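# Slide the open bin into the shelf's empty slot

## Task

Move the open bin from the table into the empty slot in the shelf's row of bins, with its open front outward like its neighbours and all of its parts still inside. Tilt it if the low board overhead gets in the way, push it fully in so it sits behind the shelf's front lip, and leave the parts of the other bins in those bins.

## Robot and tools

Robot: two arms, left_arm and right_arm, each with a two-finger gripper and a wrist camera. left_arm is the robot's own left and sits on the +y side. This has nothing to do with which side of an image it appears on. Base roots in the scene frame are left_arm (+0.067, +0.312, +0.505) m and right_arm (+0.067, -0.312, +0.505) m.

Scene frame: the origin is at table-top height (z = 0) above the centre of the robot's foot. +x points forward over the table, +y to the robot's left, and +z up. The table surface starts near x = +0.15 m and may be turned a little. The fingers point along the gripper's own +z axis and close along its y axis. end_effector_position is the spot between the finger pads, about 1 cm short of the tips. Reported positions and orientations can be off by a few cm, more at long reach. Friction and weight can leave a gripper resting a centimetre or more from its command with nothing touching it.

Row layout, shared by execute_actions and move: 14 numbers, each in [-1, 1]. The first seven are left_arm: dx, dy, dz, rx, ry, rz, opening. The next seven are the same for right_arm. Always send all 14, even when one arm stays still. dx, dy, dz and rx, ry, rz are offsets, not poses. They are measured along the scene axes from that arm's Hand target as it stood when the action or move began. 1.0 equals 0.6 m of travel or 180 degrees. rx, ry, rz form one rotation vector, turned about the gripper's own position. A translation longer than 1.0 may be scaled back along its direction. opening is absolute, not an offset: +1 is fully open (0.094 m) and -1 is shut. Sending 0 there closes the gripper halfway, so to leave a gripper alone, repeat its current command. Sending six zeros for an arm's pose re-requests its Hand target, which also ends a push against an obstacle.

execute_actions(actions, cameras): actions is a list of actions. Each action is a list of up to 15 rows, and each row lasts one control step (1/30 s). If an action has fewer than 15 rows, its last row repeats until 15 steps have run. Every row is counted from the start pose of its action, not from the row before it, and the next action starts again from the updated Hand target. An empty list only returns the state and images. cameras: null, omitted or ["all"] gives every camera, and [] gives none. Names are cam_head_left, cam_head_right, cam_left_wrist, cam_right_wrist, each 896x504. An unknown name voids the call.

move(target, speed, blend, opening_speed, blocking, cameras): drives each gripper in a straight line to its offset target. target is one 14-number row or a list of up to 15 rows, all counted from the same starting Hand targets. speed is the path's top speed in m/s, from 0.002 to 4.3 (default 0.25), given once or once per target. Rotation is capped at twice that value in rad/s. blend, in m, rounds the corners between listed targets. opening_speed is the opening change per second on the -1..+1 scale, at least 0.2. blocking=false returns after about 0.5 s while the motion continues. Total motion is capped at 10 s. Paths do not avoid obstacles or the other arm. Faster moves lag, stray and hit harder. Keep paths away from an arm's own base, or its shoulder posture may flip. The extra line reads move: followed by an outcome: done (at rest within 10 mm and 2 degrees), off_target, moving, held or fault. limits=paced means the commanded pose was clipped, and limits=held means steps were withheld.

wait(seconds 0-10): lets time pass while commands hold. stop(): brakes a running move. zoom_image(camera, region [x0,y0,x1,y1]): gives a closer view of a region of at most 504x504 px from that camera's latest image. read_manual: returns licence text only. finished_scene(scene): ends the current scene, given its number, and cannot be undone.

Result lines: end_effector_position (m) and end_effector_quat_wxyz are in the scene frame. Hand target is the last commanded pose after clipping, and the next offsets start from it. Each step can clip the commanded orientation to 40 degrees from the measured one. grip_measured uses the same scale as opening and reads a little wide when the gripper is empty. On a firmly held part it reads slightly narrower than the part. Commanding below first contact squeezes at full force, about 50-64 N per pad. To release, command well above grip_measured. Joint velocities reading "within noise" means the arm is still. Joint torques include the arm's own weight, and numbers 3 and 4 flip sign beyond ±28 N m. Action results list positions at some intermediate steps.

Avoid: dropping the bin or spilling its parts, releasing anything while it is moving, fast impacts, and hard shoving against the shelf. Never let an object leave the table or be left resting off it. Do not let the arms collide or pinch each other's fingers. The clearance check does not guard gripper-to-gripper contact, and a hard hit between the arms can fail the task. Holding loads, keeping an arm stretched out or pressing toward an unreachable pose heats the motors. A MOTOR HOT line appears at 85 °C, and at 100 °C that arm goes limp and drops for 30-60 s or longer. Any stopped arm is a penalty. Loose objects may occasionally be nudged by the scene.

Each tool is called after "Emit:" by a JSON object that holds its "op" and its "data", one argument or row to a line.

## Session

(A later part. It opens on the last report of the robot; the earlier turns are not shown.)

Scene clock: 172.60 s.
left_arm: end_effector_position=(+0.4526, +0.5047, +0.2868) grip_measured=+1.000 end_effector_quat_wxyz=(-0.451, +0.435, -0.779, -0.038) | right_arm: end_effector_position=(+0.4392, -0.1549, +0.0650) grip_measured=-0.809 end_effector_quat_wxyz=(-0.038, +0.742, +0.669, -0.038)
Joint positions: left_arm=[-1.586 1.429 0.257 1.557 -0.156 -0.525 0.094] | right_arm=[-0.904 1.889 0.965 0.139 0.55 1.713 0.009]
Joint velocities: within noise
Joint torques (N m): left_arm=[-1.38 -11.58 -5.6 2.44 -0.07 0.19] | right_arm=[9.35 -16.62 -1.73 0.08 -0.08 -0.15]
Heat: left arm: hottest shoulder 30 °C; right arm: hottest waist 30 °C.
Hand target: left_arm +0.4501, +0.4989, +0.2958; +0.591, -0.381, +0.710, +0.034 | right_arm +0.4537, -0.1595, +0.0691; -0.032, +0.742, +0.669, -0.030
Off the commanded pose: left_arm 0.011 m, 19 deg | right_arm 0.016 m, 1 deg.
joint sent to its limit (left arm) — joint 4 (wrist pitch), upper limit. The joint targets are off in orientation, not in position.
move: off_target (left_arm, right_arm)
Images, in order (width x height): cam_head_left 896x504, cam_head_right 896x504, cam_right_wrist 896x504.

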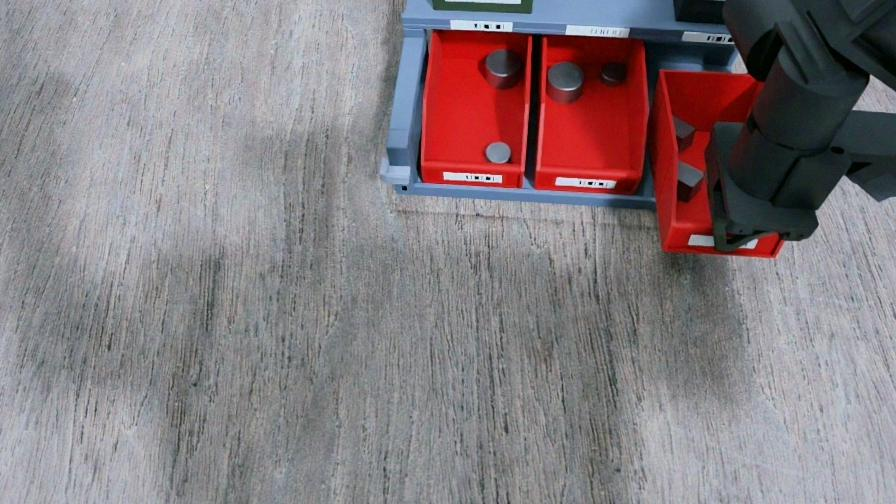

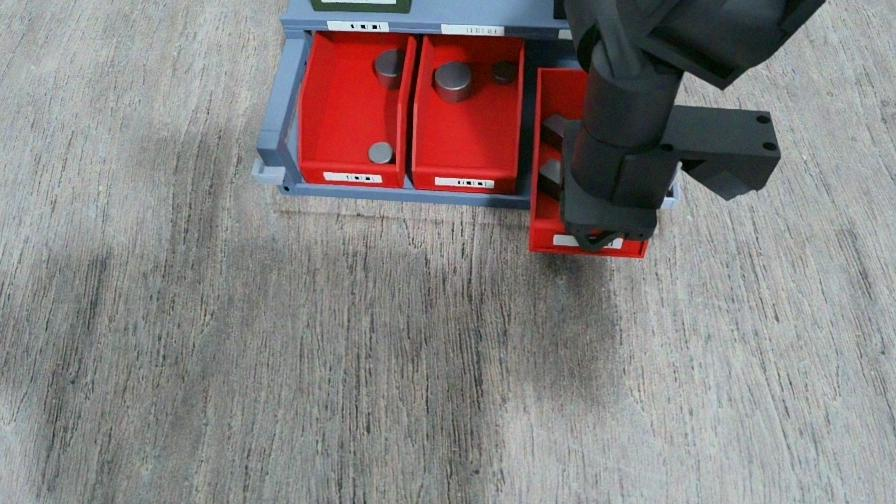

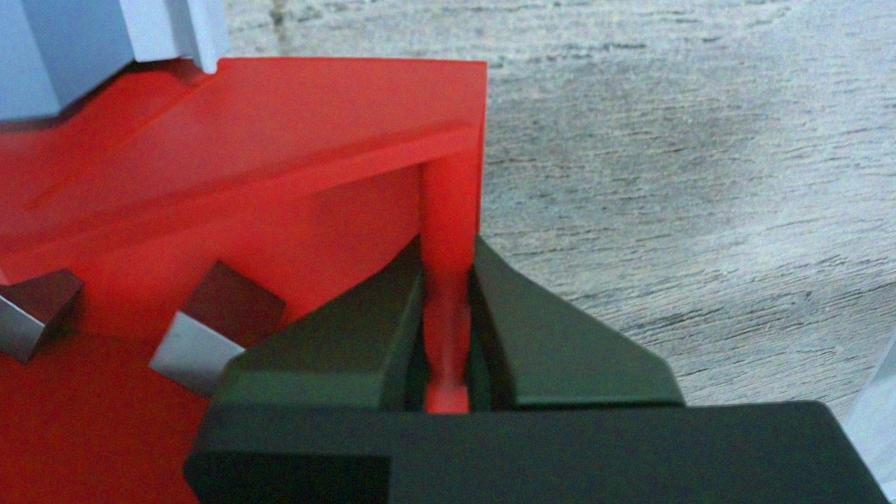

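Emit:
{"op": "move", "data": {
  "target": [
    [0,0,0,0,0,0,1, 0.0,0.008,0.01,0,0,0,-1],
    [0,0,0,0,0,0,1, 0.0422,0.008,0.0,-0.0011,-0.0122,0,-1]
  ],
  "speed": 0.05,
  "cameras": ["cam_head_left","cam_head_right","cam_right_wrist"]
}}

Emit:
{"op": "zoom_image", "data": {
  "camera": "cam_head_left",
  "region": [610, 20, 820, 270]
}}

Emit:
{"op": "zoom_image", "data": {
  "camera": "cam_head_right",
  "region": [480, 20, 690, 270]
}}

Scene clock: 188.03 s.
left_arm: end_effector_position=(+0.4526, +0.5047, +0.2868) grip_measured=+1.000 end_effector_quat_wxyz=(-0.451, +0.435, -0.779, -0.038) | right_arm: end_effector_position=(+0.4611, -0.1546, +0.0619) grip_measured=-0.809 end_effector_quat_wxyz=(-0.027, +0.743, +0.668, -0.030)
Joint positions: left_arm=[-1.586 1.429 0.257 1.557 -0.156 -0.525 0.094] | right_arm=[-0.904 1.886 1.003 0.13 0.556 1.698 0.009]
Joint velocities: within noise
Joint torques (N m): left_arm=[-1.38 -11.52 -5.6 2.45 -0.07 0.19] | right_arm=[10.46 -17.08 -1.24 0.36 0.16 -0.16]
Heat: left arm: hottest shoulder 30 °C; right arm: hottest waist 30 °C.
Hand target: left_arm +0.4501, +0.4989, +0.2958; +0.591, -0.381, +0.710, +0.034 | right_arm +0.4790, -0.1547, +0.0690; -0.018, +0.742, +0.669, -0.017
Off the commanded pose: left_arm 0.011 m, 19 deg | right_arm 0.019 m, 2 deg.
joint sent to its limit (left arm) — joint 4 (wrist pitch), upper limit. The joint targets are off in orientation, not in position.
move: off_target (left_arm, right_arm)
Images, in order (width x height): cam_head_left 896x504, cam_head_right 896x504, cam_right_wrist 896x504.

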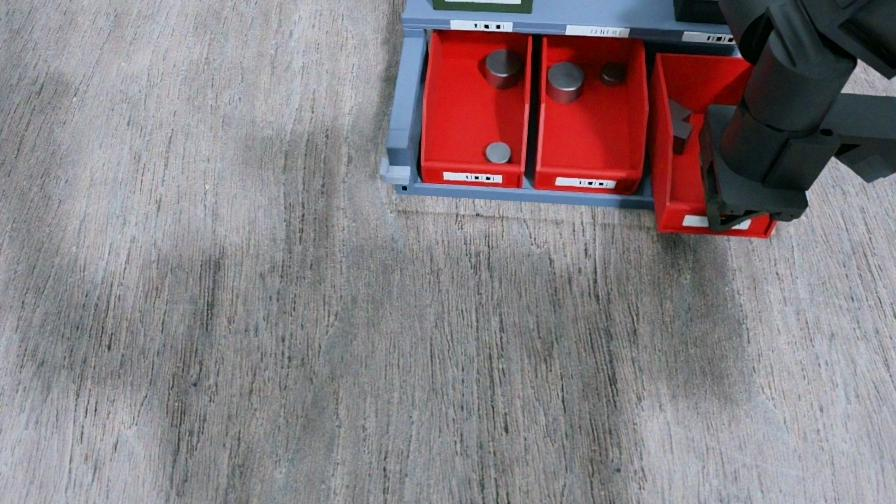

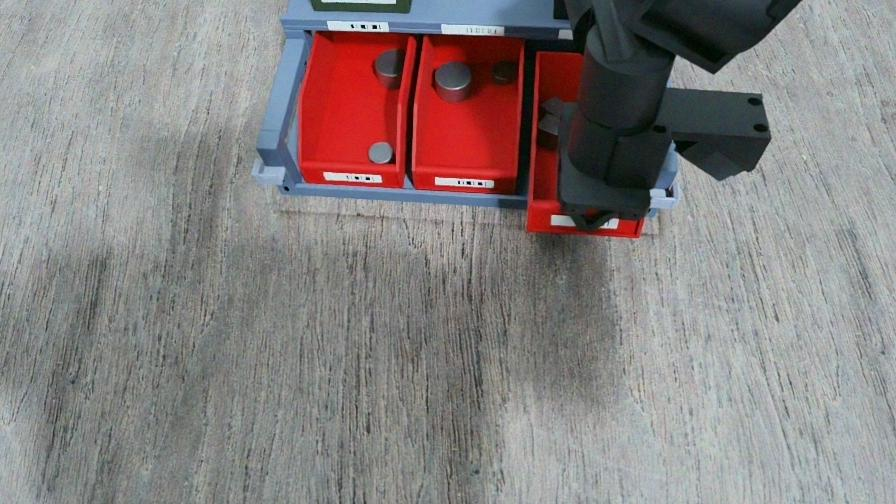

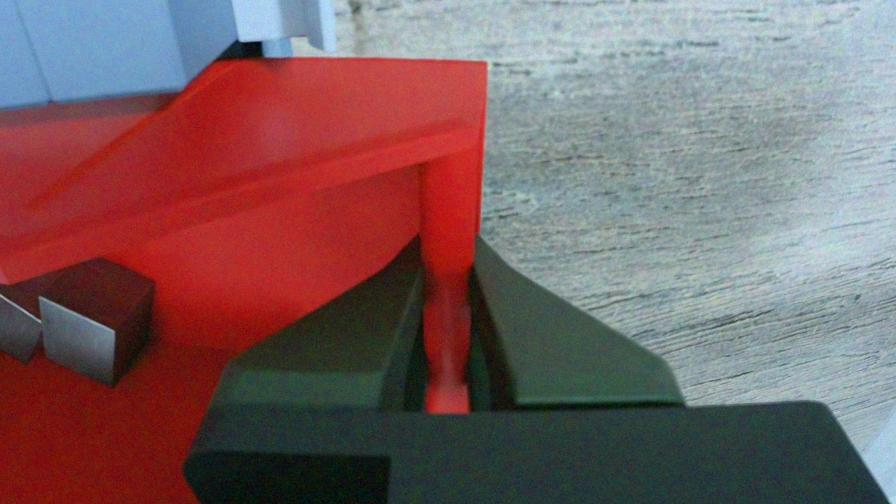

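Scaled by 2.016 from the camera's 896x504 image, which has a finer 1280x720 frame.

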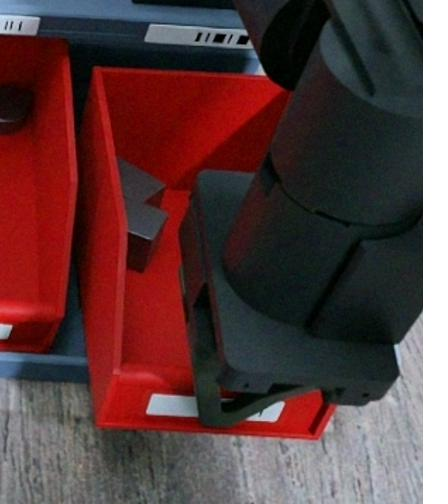

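Scaled by 2.016 from the camera's 896x504 image, which has a finer 1280x720 frame.

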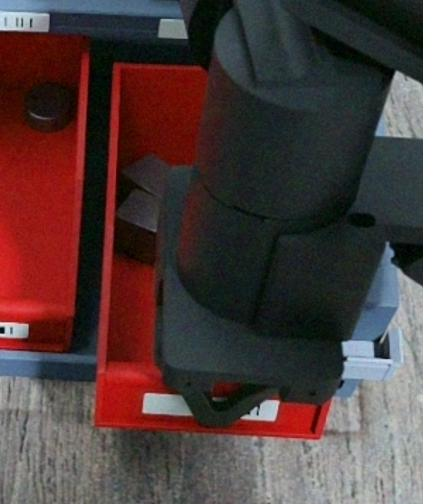

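Emit:
{"op": "zoom_image", "data": {
  "camera": "cam_head_left",
  "region": [635, 20, 775, 80]
}}

Emit:
{"op": "zoom_image", "data": {
  "camera": "cam_head_right",
  "region": [510, 20, 650, 80]
}}

Scaled by 3.600 from the camera's 896x504 image, which has a finer 1280x720 frame.

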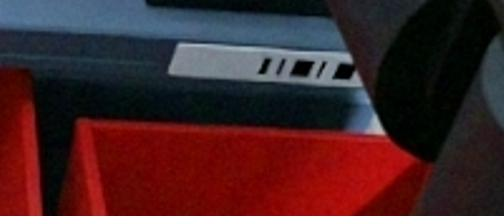

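Scaled by 3.600 from the camera's 896x504 image, which has a finer 1280x720 frame.

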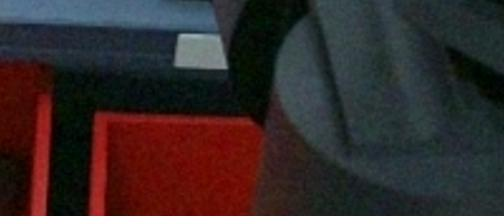

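Emit:
{"op": "move", "data": {
  "target": [0,0,0,0,0,0,1, 0.0,0.0,0.008,-0.0014,-0.0155,0,-1],
  "speed": 0.05,
  "cameras": ["cam_head_left","cam_right_wrist"]
}}

Scene clock: 217.90 s.
left_arm: end_effector_position=(+0.4526, +0.5047, +0.2868) grip_measured=+1.000 end_effector_quat_wxyz=(-0.451, +0.435, -0.779, -0.038) | right_arm: end_effector_position=(+0.4693, -0.1565, +0.0621) grip_measured=-0.809 end_effector_quat_wxyz=(-0.007, +0.745, +0.667, -0.014)
Joint positions: left_arm=[-1.586 1.429 0.257 1.557 -0.156 -0.525 0.094] | right_arm=[-0.904 1.886 0.99 0.201 0.565 1.672 0.009]
Joint velocities: within noise
Joint torques (N m): left_arm=[-1.38 -11.58 -5.59 2.45 -0.07 0.19] | right_arm=[10.75 -17.44 -3.07 1.13 0.17 -0.15]
Heat: left arm: hottest shoulder 29 °C; right arm: hottest waist 30 °C.
Hand target: left_arm +0.4501, +0.4989, +0.2958; +0.591, -0.381, +0.710, +0.034 | right_arm +0.4789, -0.1547, +0.0738; +0.000, +0.743, +0.670, +0.000
Off the commanded pose: left_arm 0.011 m, 19 deg | right_arm 0.015 m, 2 deg.
joint sent to its limit (left arm) — joint 4 (wrist pitch), upper limit. The joint targets are off in orientation, not in position.
move: off_target (left_arm, right_arm)
Images, in order (width x height): cam_head_left 896x504, cam_right_wrist 896x504.

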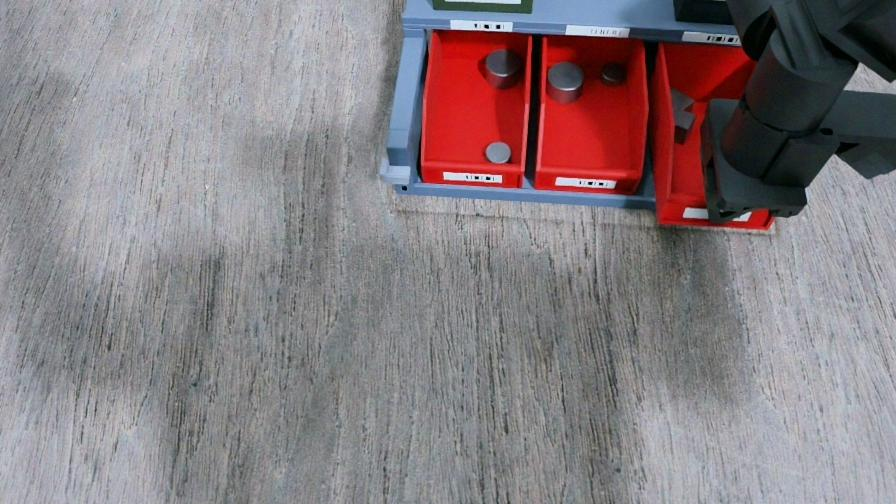

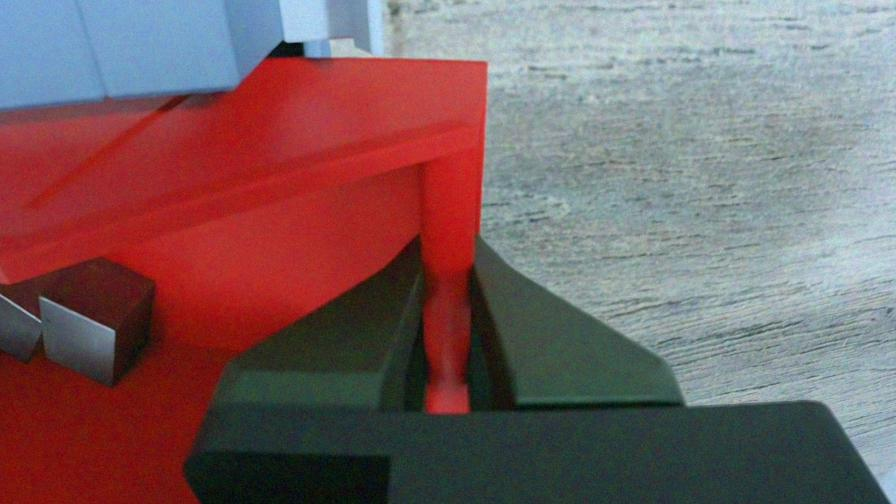

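Emit:
{"op": "move", "data": {
  "target": [0,0,0,0,0,0,1, 0.040,-0.003,-0.026,-0.0005,-0.0055,0,-1],
  "speed": 0.05,
  "cameras": ["cam_head_left","cam_head_right","cam_right_wrist"]
}}

Emit:
{"op": "zoom_image", "data": {
  "camera": "cam_head_left",
  "region": [610, 30, 820, 240]
}}

Emit:
{"op": "zoom_image", "data": {
  "camera": "cam_head_right",
  "region": [480, 30, 690, 240]
}}

Scene clock: 226.87 s.
left_arm: end_effector_position=(+0.4526, +0.5047, +0.2868) grip_measured=+1.000 end_effector_quat_wxyz=(-0.451, +0.435, -0.779, -0.038) | right_arm: end_effector_position=(+0.4958, -0.1554, +0.0582) grip_measured=-0.809 end_effector_quat_wxyz=(+0.003, +0.745, +0.667, +0.002)
Joint positions: left_arm=[-1.586 1.429 0.257 1.557 -0.156 -0.525 0.094] | right_arm=[-0.907 1.886 1.035 0.201 0.557 1.648 0.009]
Joint velocities: within noise
Joint torques (N m): left_arm=[-1.44 -11.52 -5.6 2.44 -0.07 0.18] | right_arm=[9.88 -15.91 -0.81 0.38 -0.05 -0.14]
Heat: left arm: hottest shoulder 29 °C; right arm: hottest waist 30 °C.
Hand target: left_arm +0.4501, +0.4989, +0.2958; +0.591, -0.381, +0.710, +0.034 | right_arm +0.5030, -0.1566, +0.0582; +0.006, +0.743, +0.670, +0.006
Off the commanded pose: left_arm 0.011 m, 19 deg | right_arm 0.007 m, 1 deg.
joint sent to its limit (left arm) — joint 4 (wrist pitch), upper limit. The joint targets are off in orientation, not in position.
move: off_target (left_arm)
Images, in order (width x height): cam_head_left 896x504, cam_head_right 896x504, cam_right_wrist 896x504.

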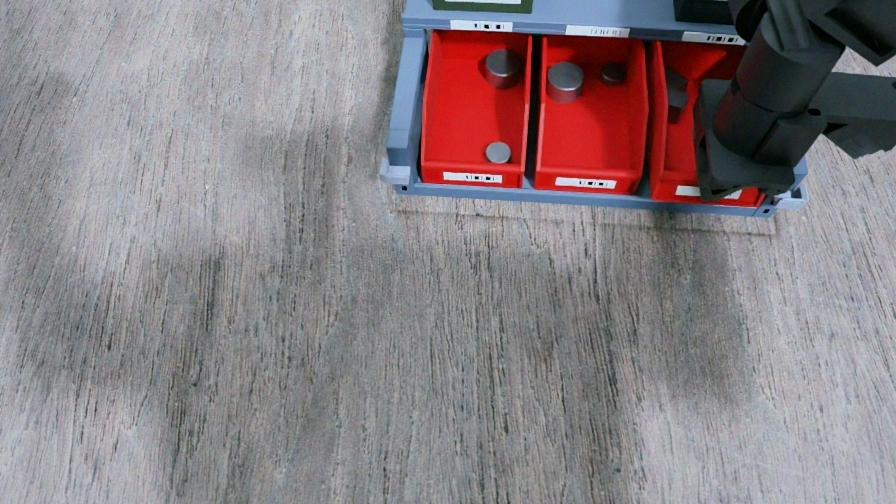

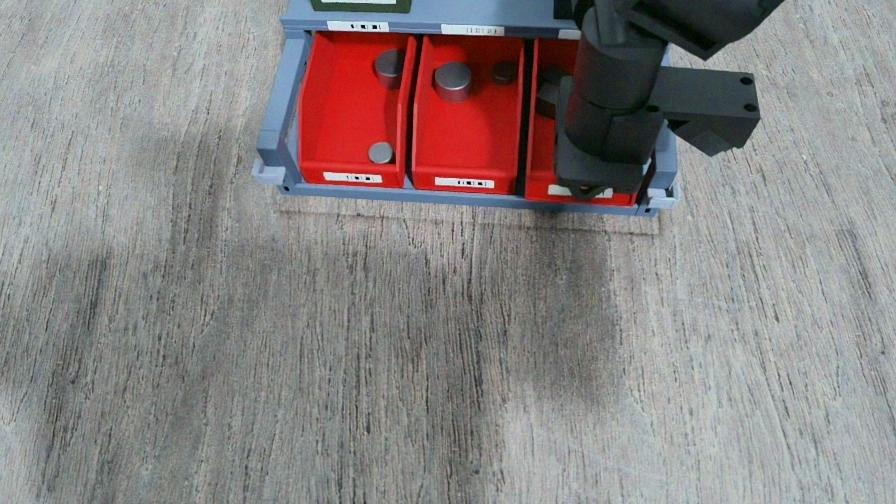

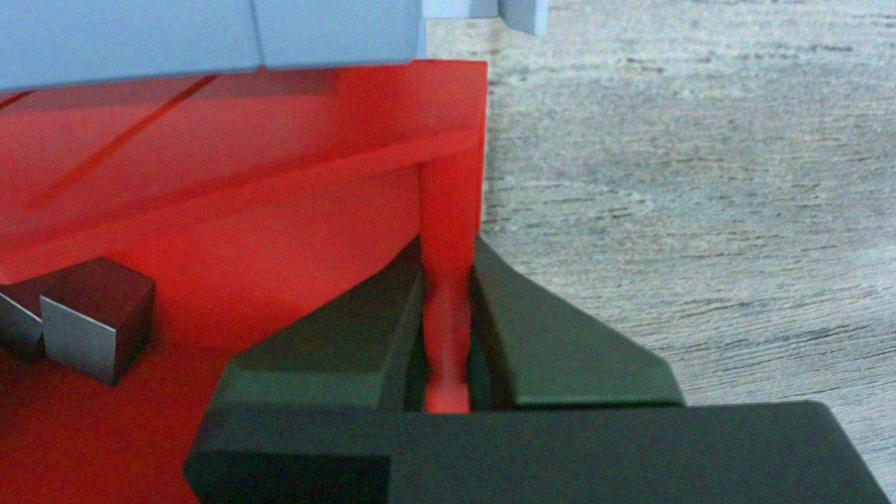

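Scaled by 2.400 from the camera's 896x504 image, which has a finer 1280x720 frame.

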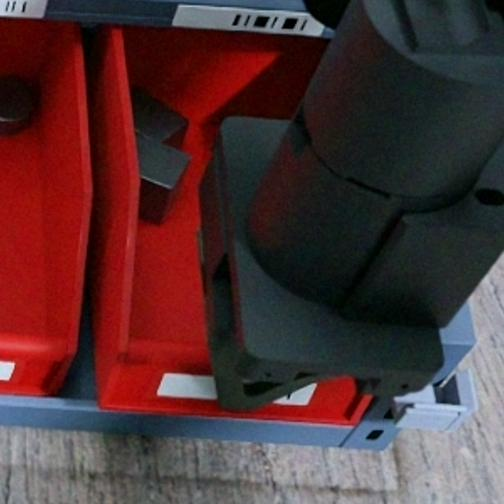

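Scaled by 2.400 from the camera's 896x504 image, which has a finer 1280x720 frame.

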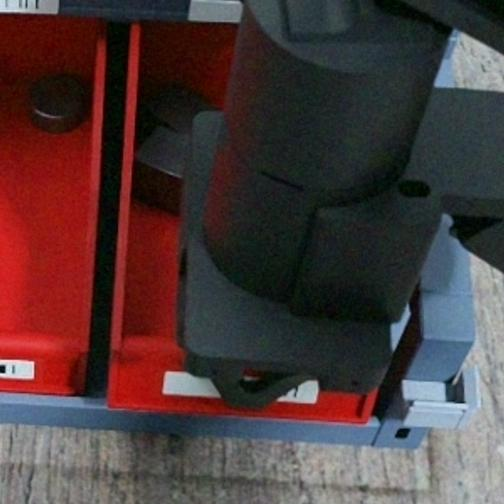

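Emit:
{"op": "move", "data": {
  "target": [0,0,0,0,0,0,1, 0.052,0.008,-0.007,0,0,0,-1],
  "speed": 0.05,
  "cameras": ["cam_head_left","cam_head_right","cam_right_wrist"]
}}

Emit:
{"op": "zoom_image", "data": {
  "camera": "cam_head_left",
  "region": [610, 30, 820, 240]
}}

Emit:
{"op": "zoom_image", "data": {
  "camera": "cam_head_right",
  "region": [480, 30, 690, 240]
}}

Scene clock: 240.27 s.
left_arm: end_effector_position=(+0.4526, +0.5047, +0.2868) grip_measured=+1.000 end_effector_quat_wxyz=(-0.451, +0.435, -0.779, -0.038) | right_arm: end_effector_position=(+0.5245, -0.1522, +0.0517) grip_measured=-0.809 end_effector_quat_wxyz=(+0.001, +0.744, +0.668, +0.000)
Joint positions: left_arm=[-1.586 1.429 0.257 1.557 -0.156 -0.525 0.094] | right_arm=[-0.907 1.894 1.121 0.118 0.557 1.647 0.009]
Joint velocities: within noise
Joint torques (N m): left_arm=[-1.44 -11.58 -5.59 2.45 -0.07 0.19] | right_arm=[10.58 -16.91 -0.18 0.39 0.11 -0.12]
Heat: left arm: hottest shoulder 29 °C; right arm: hottest waist 30 °C.
Hand target: left_arm +0.4501, +0.4989, +0.2958; +0.591, -0.381, +0.710, +0.034 | right_arm +0.5340, -0.1517, +0.0539; +0.006, +0.743, +0.670, +0.006
Off the commanded pose: left_arm 0.011 m, 19 deg | right_arm 0.010 m, 1 deg.
joint sent to its limit (left arm) — joint 4 (wrist pitch), upper limit. The joint targets are off in orientation, not in position.
move: off_target (left_arm)
Images, in order (width x height): cam_head_left 896x504, cam_head_right 896x504, cam_right_wrist 896x504.

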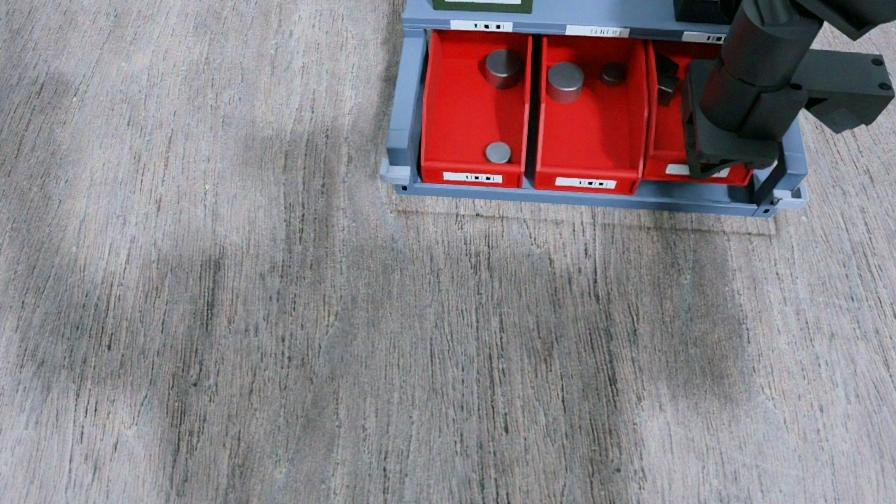

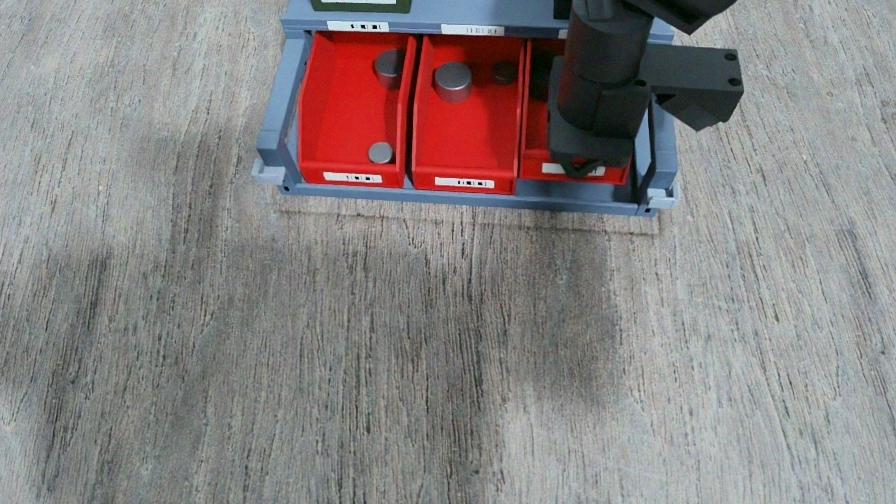

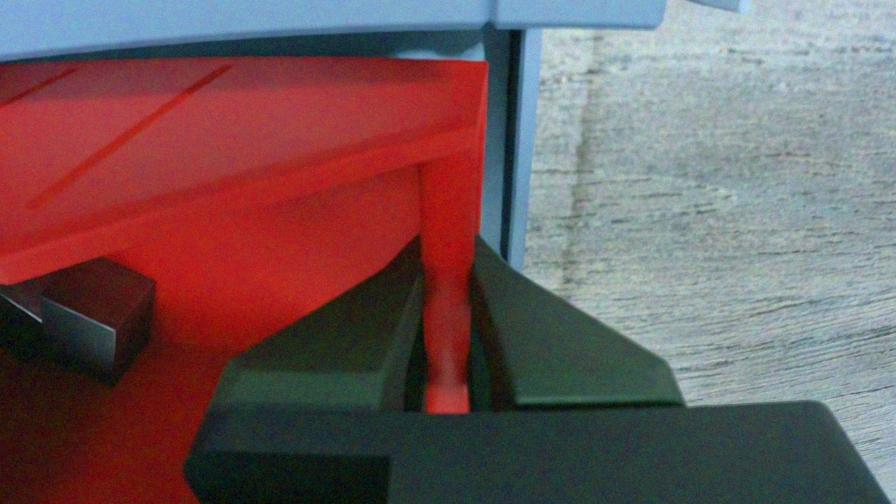

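Scaled by 2.400 from the camera's 896x504 image, which has a finer 1280x720 frame.

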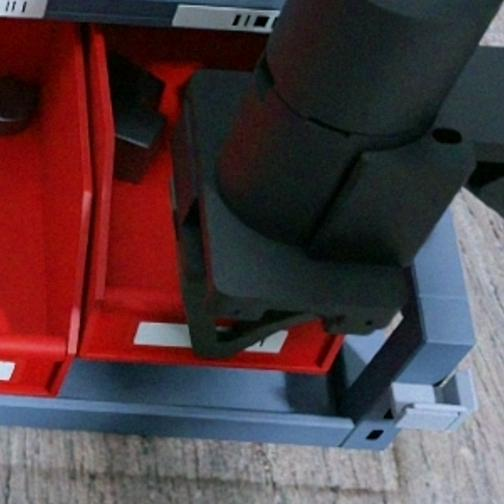

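Scaled by 2.400 from the camera's 896x504 image, which has a finer 1280x720 frame.

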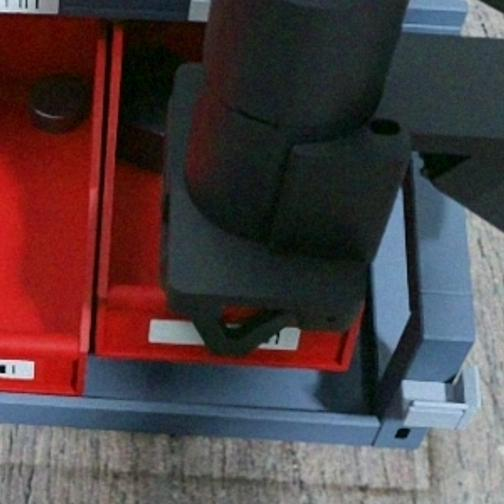

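Emit:
{"op": "move", "data": {
  "target": [
    [0,0,0,0,0,0,1, 0.006,-0.010,0.0,-0.0005,-0.006,0,-1],
    [0,0,0,0,0,0,1, 0.006,-0.010,-0.03,-0.0019,-0.0221,0,-1]
  ],
  "speed": 0.04,
  "cameras": ["cam_head_left","cam_right_wrist"]
}}

Emit:
{"op": "zoom_image", "data": {
  "camera": "cam_head_left",
  "region": [610, 30, 820, 240]
}}

Scene clock: 253.60 s.
left_arm: end_effector_position=(+0.4526, +0.5047, +0.2868) grip_measured=+1.000 end_effector_quat_wxyz=(-0.451, +0.435, -0.779, -0.038) | right_arm: end_effector_position=(+0.5276, -0.1538, +0.0368) grip_measured=-0.809 end_effector_quat_wxyz=(+0.022, +0.742, +0.669, +0.021)
Joint positions: left_arm=[-1.586 1.429 0.257 1.557 -0.156 -0.525 0.094] | right_arm=[-0.923 1.932 1.121 0.23 0.542 1.596 0.009]
Joint velocities: within noise
Joint torques (N m): left_arm=[-1.44 -11.63 -5.6 2.47 -0.07 0.19] | right_arm=[9.93 -16.62 -0.66 1.39 -0.11 -0.2]
Heat: left arm: hottest shoulder 29 °C; right arm: hottest waist 30 °C.
Hand target: left_arm +0.4501, +0.4989, +0.2958; +0.591, -0.381, +0.710, +0.034 | right_arm +0.5378, -0.1579, +0.0360; +0.032, +0.742, +0.669, +0.030
Off the commanded pose: left_arm 0.011 m, 19 deg | right_arm 0.011 m, 2 deg.
joint sent to its limit (left arm) — joint 4 (wrist pitch), upper limit. The joint targets are off in orientation, not in position.
move: off_target (left_arm, right_arm)
Images, in order (width x height): cam_head_left 896x504, cam_right_wrist 896x504.

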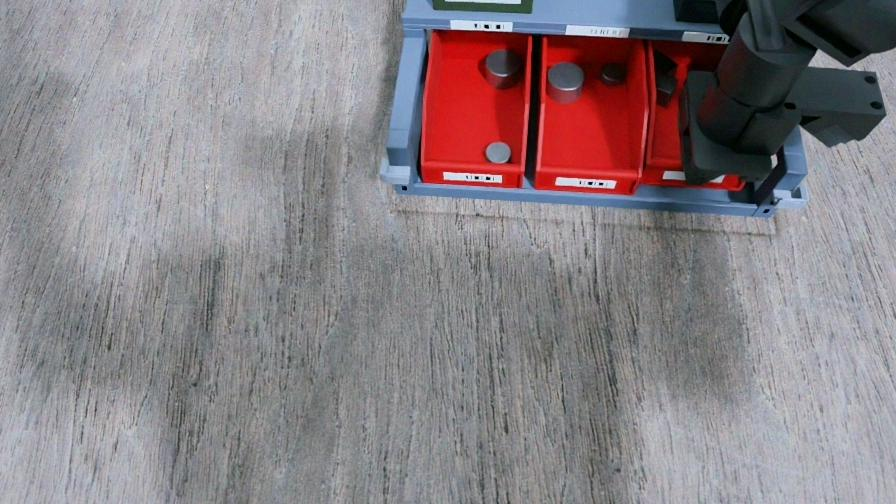

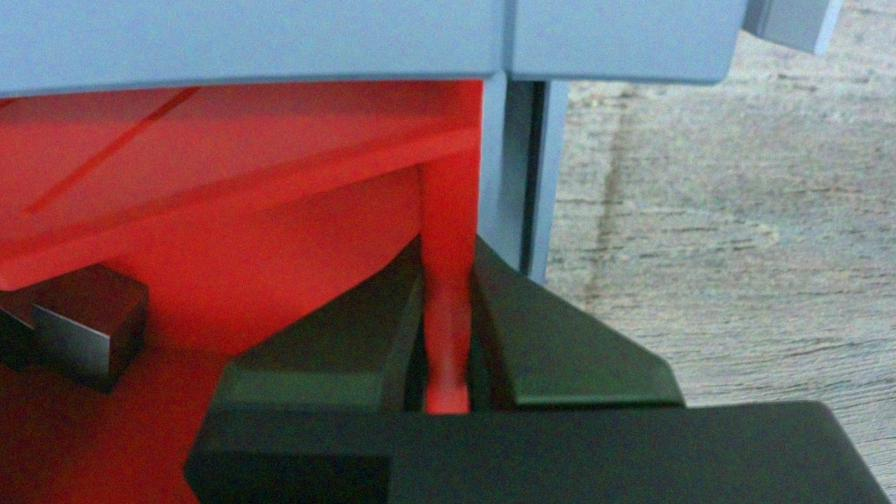

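Scaled by 2.400 from the camera's 896x504 image, which has a finer 1280x720 frame.

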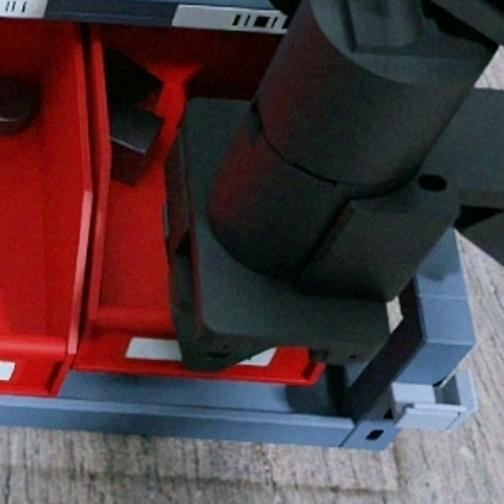

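Emit:
{"op": "move", "data": {
  "target": [0,0,0,0,0,0,1, 0.0,-0.006,-0.014,0,0,0,-1],
  "speed": 0.03,
  "cameras": ["cam_head_left","cam_right_wrist"]
}}

Emit:
{"op": "zoom_image", "data": {
  "camera": "cam_head_left",
  "region": [610, 30, 820, 240]
}}

Scene clock: 263.00 s.
left_arm: end_effector_position=(+0.4526, +0.5047, +0.2868) grip_measured=+1.000 end_effector_quat_wxyz=(-0.451, +0.434, -0.779, -0.038) | right_arm: end_effector_position=(+0.5271, -0.1548, +0.0316) grip_measured=-0.809 end_effector_quat_wxyz=(+0.021, +0.741, +0.671, +0.024)
Joint positions: left_arm=[-1.586 1.429 0.257 1.557 -0.156 -0.524 0.094] | right_arm=[-0.932 1.942 1.126 0.241 0.529 1.584 0.009]
Joint velocities: within noise
Joint torques (N m): left_arm=[-1.44 -11.58 -5.59 2.45 -0.06 0.19] | right_arm=[9.35 -16.15 -0.18 1.22 -0.04 -0.17]
Heat: left arm: hottest shoulder 29 °C; right arm: hottest shoulder 31 °C.
Hand target: left_arm +0.4501, +0.4989, +0.2958; +0.591, -0.381, +0.710, +0.034 | right_arm +0.5378, -0.1612, +0.0276; +0.031, +0.742, +0.669, +0.030
Off the commanded pose: left_arm 0.011 m, 19 deg | right_arm 0.013 m, 1 deg.
joint sent to its limit (left arm) — joint 4 (wrist pitch), upper limit. The joint targets are off in orientation, not in position.
move: off_target (left_arm, right_arm)
Images, in order (width x height): cam_head_left 896x504, cam_right_wrist 896x504.

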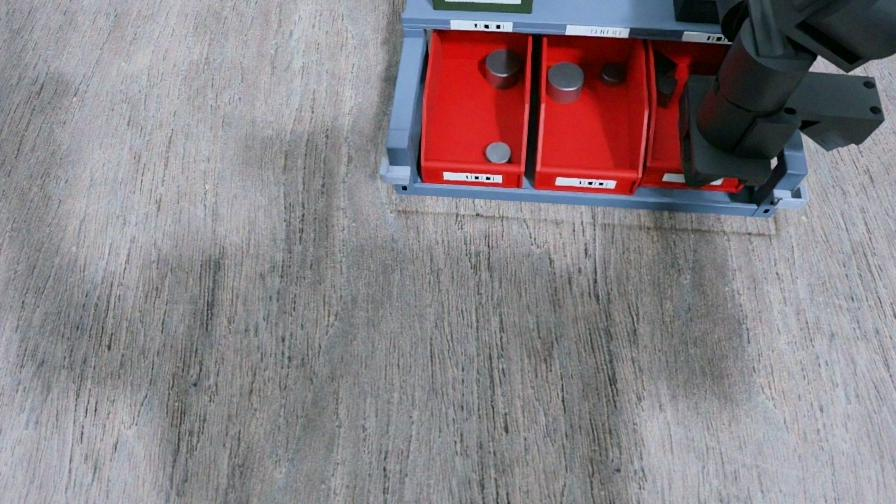

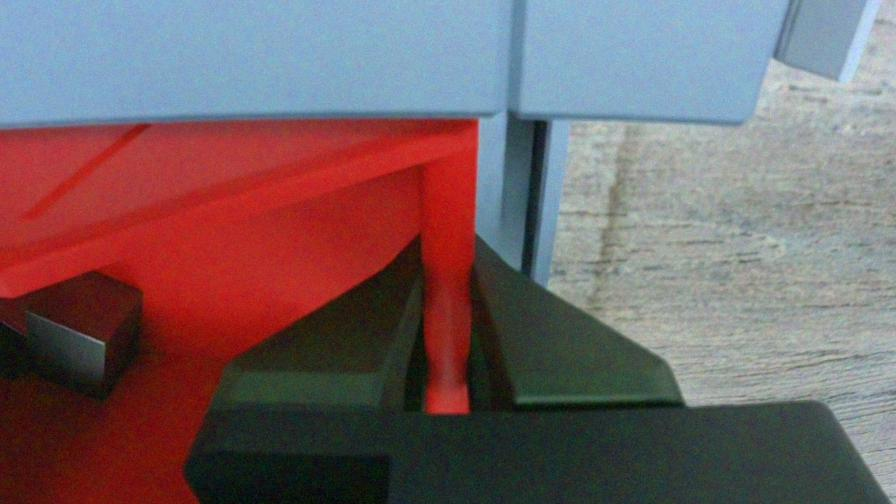

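Scaled by 2.400 from the camera's 896x504 image, which has a finer 1280x720 frame.

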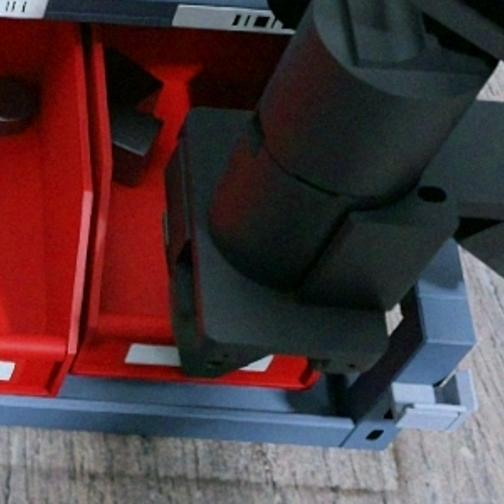

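Emit:
{"op": "move", "data": {
  "target": [0,0,0,0,0,0,1, 0.0,0.0,-0.009,0,0,0,-1],
  "speed": 0.03,
  "cameras": ["cam_right_wrist"]
}}

Scene clock: 266.53 s.
left_arm: end_effector_position=(+0.4526, +0.5047, +0.2868) grip_measured=+1.000 end_effector_quat_wxyz=(-0.451, +0.434, -0.779, -0.038) | right_arm: end_effector_position=(+0.5270, -0.1547, +0.0268) grip_measured=-0.809 end_effector_quat_wxyz=(+0.021, +0.741, +0.671, +0.024)
Joint positions: left_arm=[-1.586 1.429 0.257 1.557 -0.156 -0.524 0.094] | right_arm=[-0.936 1.953 1.135 0.244 0.525 1.582 0.009]
Joint velocities: within noise
Joint torques (N m): left_arm=[-1.38 -11.58 -5.6 2.44 -0.06 0.19] | right_arm=[9.41 -16.09 -0.12 1.24 -0.06 -0.17]
Heat: left arm: hottest shoulder 29 °C; right arm: hottest shoulder 31 °C.
Hand target: left_arm +0.4501, +0.4989, +0.2958; +0.591, -0.381, +0.710, +0.034 | right_arm +0.5376, -0.1614, +0.0221; +0.031, +0.742, +0.669, +0.029
Off the commanded pose: left_arm 0.011 m, 19 deg | right_arm 0.013 m, 1 deg.
joint sent to its limit (left arm) — joint 4 (wrist pitch), upper limit. The joint targets are off in orientation, not in position.
move: off_target (left_arm, right_arm)
Images, in order (width x height): cam_right_wrist 896x504.

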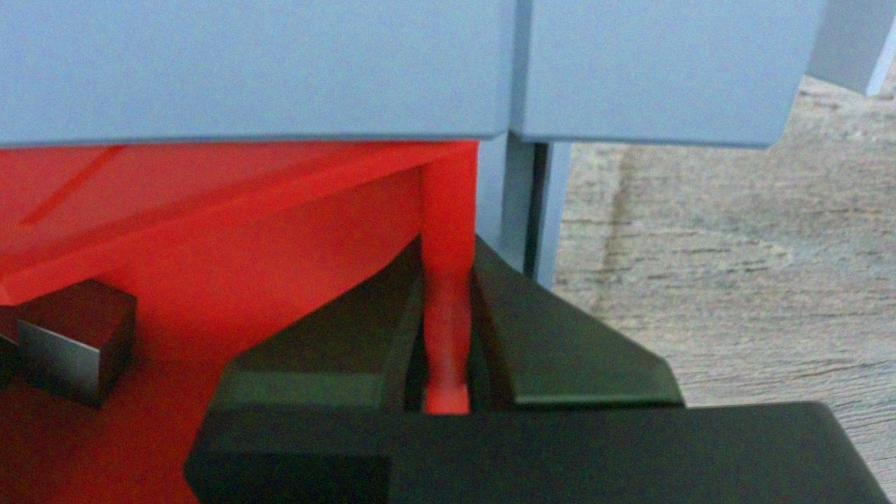

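Emit:
{"op": "move", "data": {
  "target": [0,0,0,0,0,0,1, 0.0,0.0,-0.007,0,0,0,-1],
  "speed": 0.03,
  "cameras": ["cam_head_left"]
}}

Emit:
{"op": "zoom_image", "data": {
  "camera": "cam_head_left",
  "region": [610, 30, 820, 240]
}}

Scene clock: 271.00 s.
left_arm: end_effector_position=(+0.4526, +0.5047, +0.2868) grip_measured=+1.000 end_effector_quat_wxyz=(-0.451, +0.434, -0.779, -0.038) | right_arm: end_effector_position=(+0.5287, -0.1547, +0.0258) grip_measured=-0.809 end_effector_quat_wxyz=(+0.021, +0.741, +0.670, +0.025)
Joint positions: left_arm=[-1.586 1.429 0.257 1.557 -0.156 -0.524 0.094] | right_arm=[-0.937 1.955 1.14 0.245 0.523 1.581 0.009]
Joint velocities: within noise
Joint torques (N m): left_arm=[-1.44 -11.58 -5.59 2.44 -0.06 0.19] | right_arm=[9.23 -15.44 0.16 1.26 -0.11 -0.2]
Heat: left arm: hottest shoulder 29 °C; right arm: hottest shoulder 30 °C.
Hand target: left_arm +0.4501, +0.4989, +0.2958; +0.591, -0.381, +0.710, +0.034 | right_arm +0.5379, -0.1614, +0.0181; +0.032, +0.742, +0.669, +0.030
Off the commanded pose: left_arm 0.011 m, 19 deg | right_arm 0.014 m, 1 deg.
joint sent to its limit (left arm) — joint 4 (wrist pitch), upper limit. The joint targets are off in orientation, not in position.
move: off_target (left_arm, right_arm)
Images, in order (width x height): cam_head_left 896x504.

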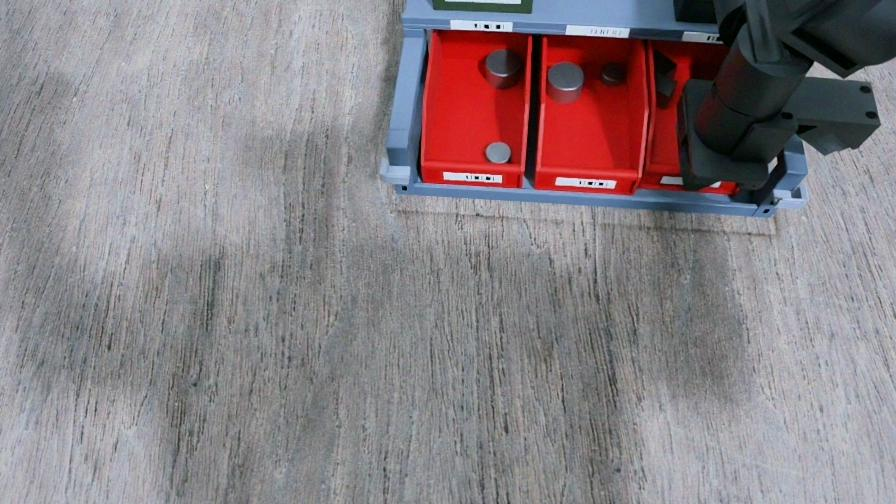

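Scaled by 2.400 from the camera's 896x504 image, which has a finer 1280x720 frame.

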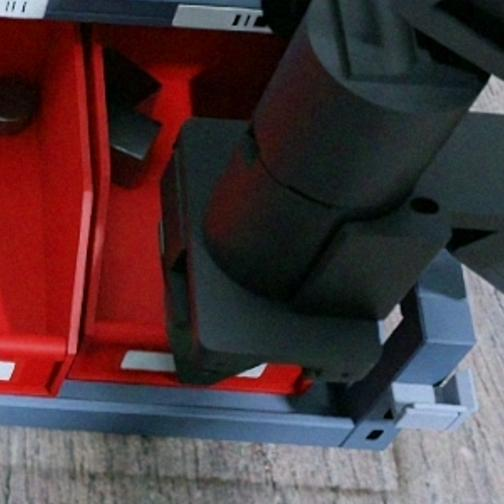

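Emit:
{"op": "move", "data": {
  "target": [0,0,0,0,0,0,1, -0.0115,0.0075,0.013,0,0,0,-1],
  "speed": 0.04,
  "cameras": []
}}

Emit:
{"op": "move", "data": {
  "target": [0,0,0,0,0,0,1, 0,0,0,0,0,0,-0.64],
  "speed": 0.04,
  "opening_speed": 0.5,
  "cameras": ["cam_right_wrist", "cam_head_left"]
}}

Scene clock: 279.07 s.
left_arm: end_effector_position=(+0.4526, +0.5047, +0.2868) grip_measured=+1.000 end_effector_quat_wxyz=(-0.451, +0.434, -0.779, -0.038) | right_arm: end_effector_position=(+0.5275, -0.1550, +0.0262) grip_measured=-0.809 end_effector_quat_wxyz=(+0.023, +0.742, +0.669, +0.027)
Joint positions: left_arm=[-1.586 1.429 0.257 1.557 -0.156 -0.524 0.094] | right_arm=[-0.937 1.955 1.134 0.256 0.524 1.581 0.009]
Joint velocities: within noise
Joint torques (N m): left_arm=[-1.38 -11.52 -5.59 2.44 -0.07 0.18] | right_arm=[10.23 -16.09 -1.28 1.35 0.33 -0.11]
Heat: left arm: hottest shoulder 29 °C; right arm: hottest shoulder 31 °C.
Hand target: left_arm +0.4501, +0.4989, +0.2958; +0.591, -0.381, +0.710, +0.034 | right_arm +0.5311, -0.1568, +0.0259; +0.032, +0.742, +0.669, +0.030
Off the commanded pose: left_arm 0.011 m, 19 deg | right_arm 0.004 m, 1 deg.
joint sent to its limit (left arm) — joint 4 (wrist pitch), upper limit. The joint targets are off in orientation, not in position.
move: off_target (left_arm)
No camera images: "cameras" was empty.

Scene clock: 283.30 s.
left_arm: end_effector_position=(+0.4526, +0.5047, +0.2868) grip_measured=+1.000 end_effector_quat_wxyz=(-0.451, +0.434, -0.779, -0.038) | right_arm: end_effector_position=(+0.5291, -0.1557, +0.0263) grip_measured=-0.643 end_effector_quat_wxyz=(+0.027, +0.743, +0.668, +0.028)
Joint positions: left_arm=[-1.586 1.429 0.257 1.557 -0.156 -0.524 0.094] | right_arm=[-0.937 1.955 1.133 0.266 0.528 1.581 0.017]
Joint velocities: within noise
Joint torques (N m): left_arm=[-1.44 -11.58 -5.6 2.47 -0.07 0.19] | right_arm=[10.17 -16.15 -1.26 1.01 0.18 -0.11]
Heat: left arm: hottest shoulder 29 °C; right arm: hottest shoulder 31 °C.
Hand target: left_arm +0.4500, +0.4989, +0.2958; +0.591, -0.381, +0.710, +0.034 | right_arm +0.5307, -0.1567, +0.0258; +0.031, +0.742, +0.669, +0.030
Off the commanded pose: left_arm 0.011 m, 19 deg | right_arm 0.002 m, 1 deg.
joint sent to its limit (left arm) — joint 4 (wrist pitch), upper limit. The joint targets are off in orientation, not in position.
move: off_target (left_arm)
Images, in order (width x height): cam_head_left 896x504, cam_right_wrist 896x504.

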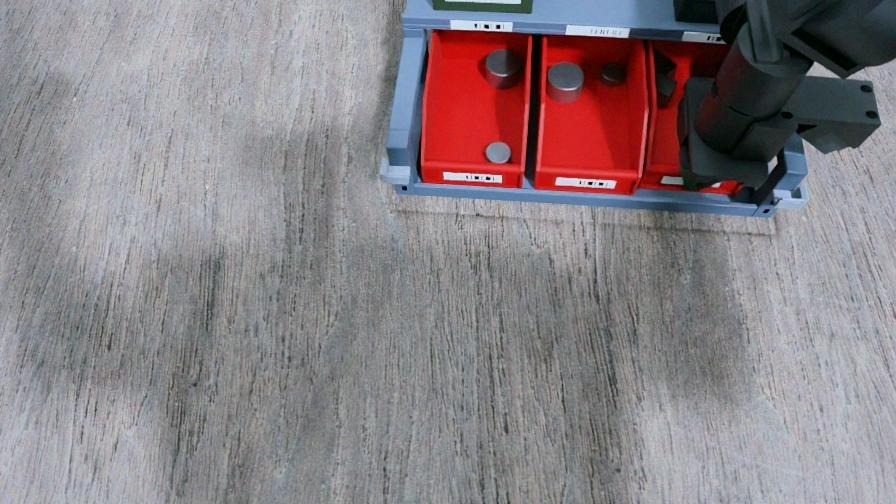

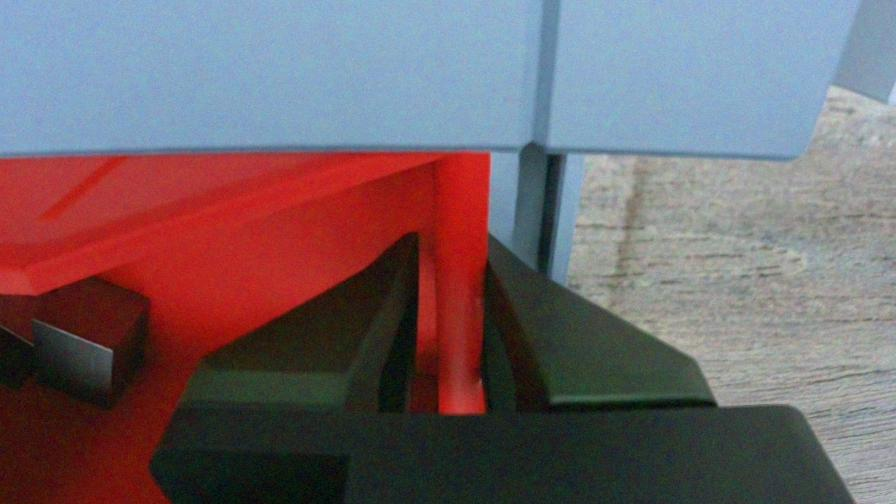

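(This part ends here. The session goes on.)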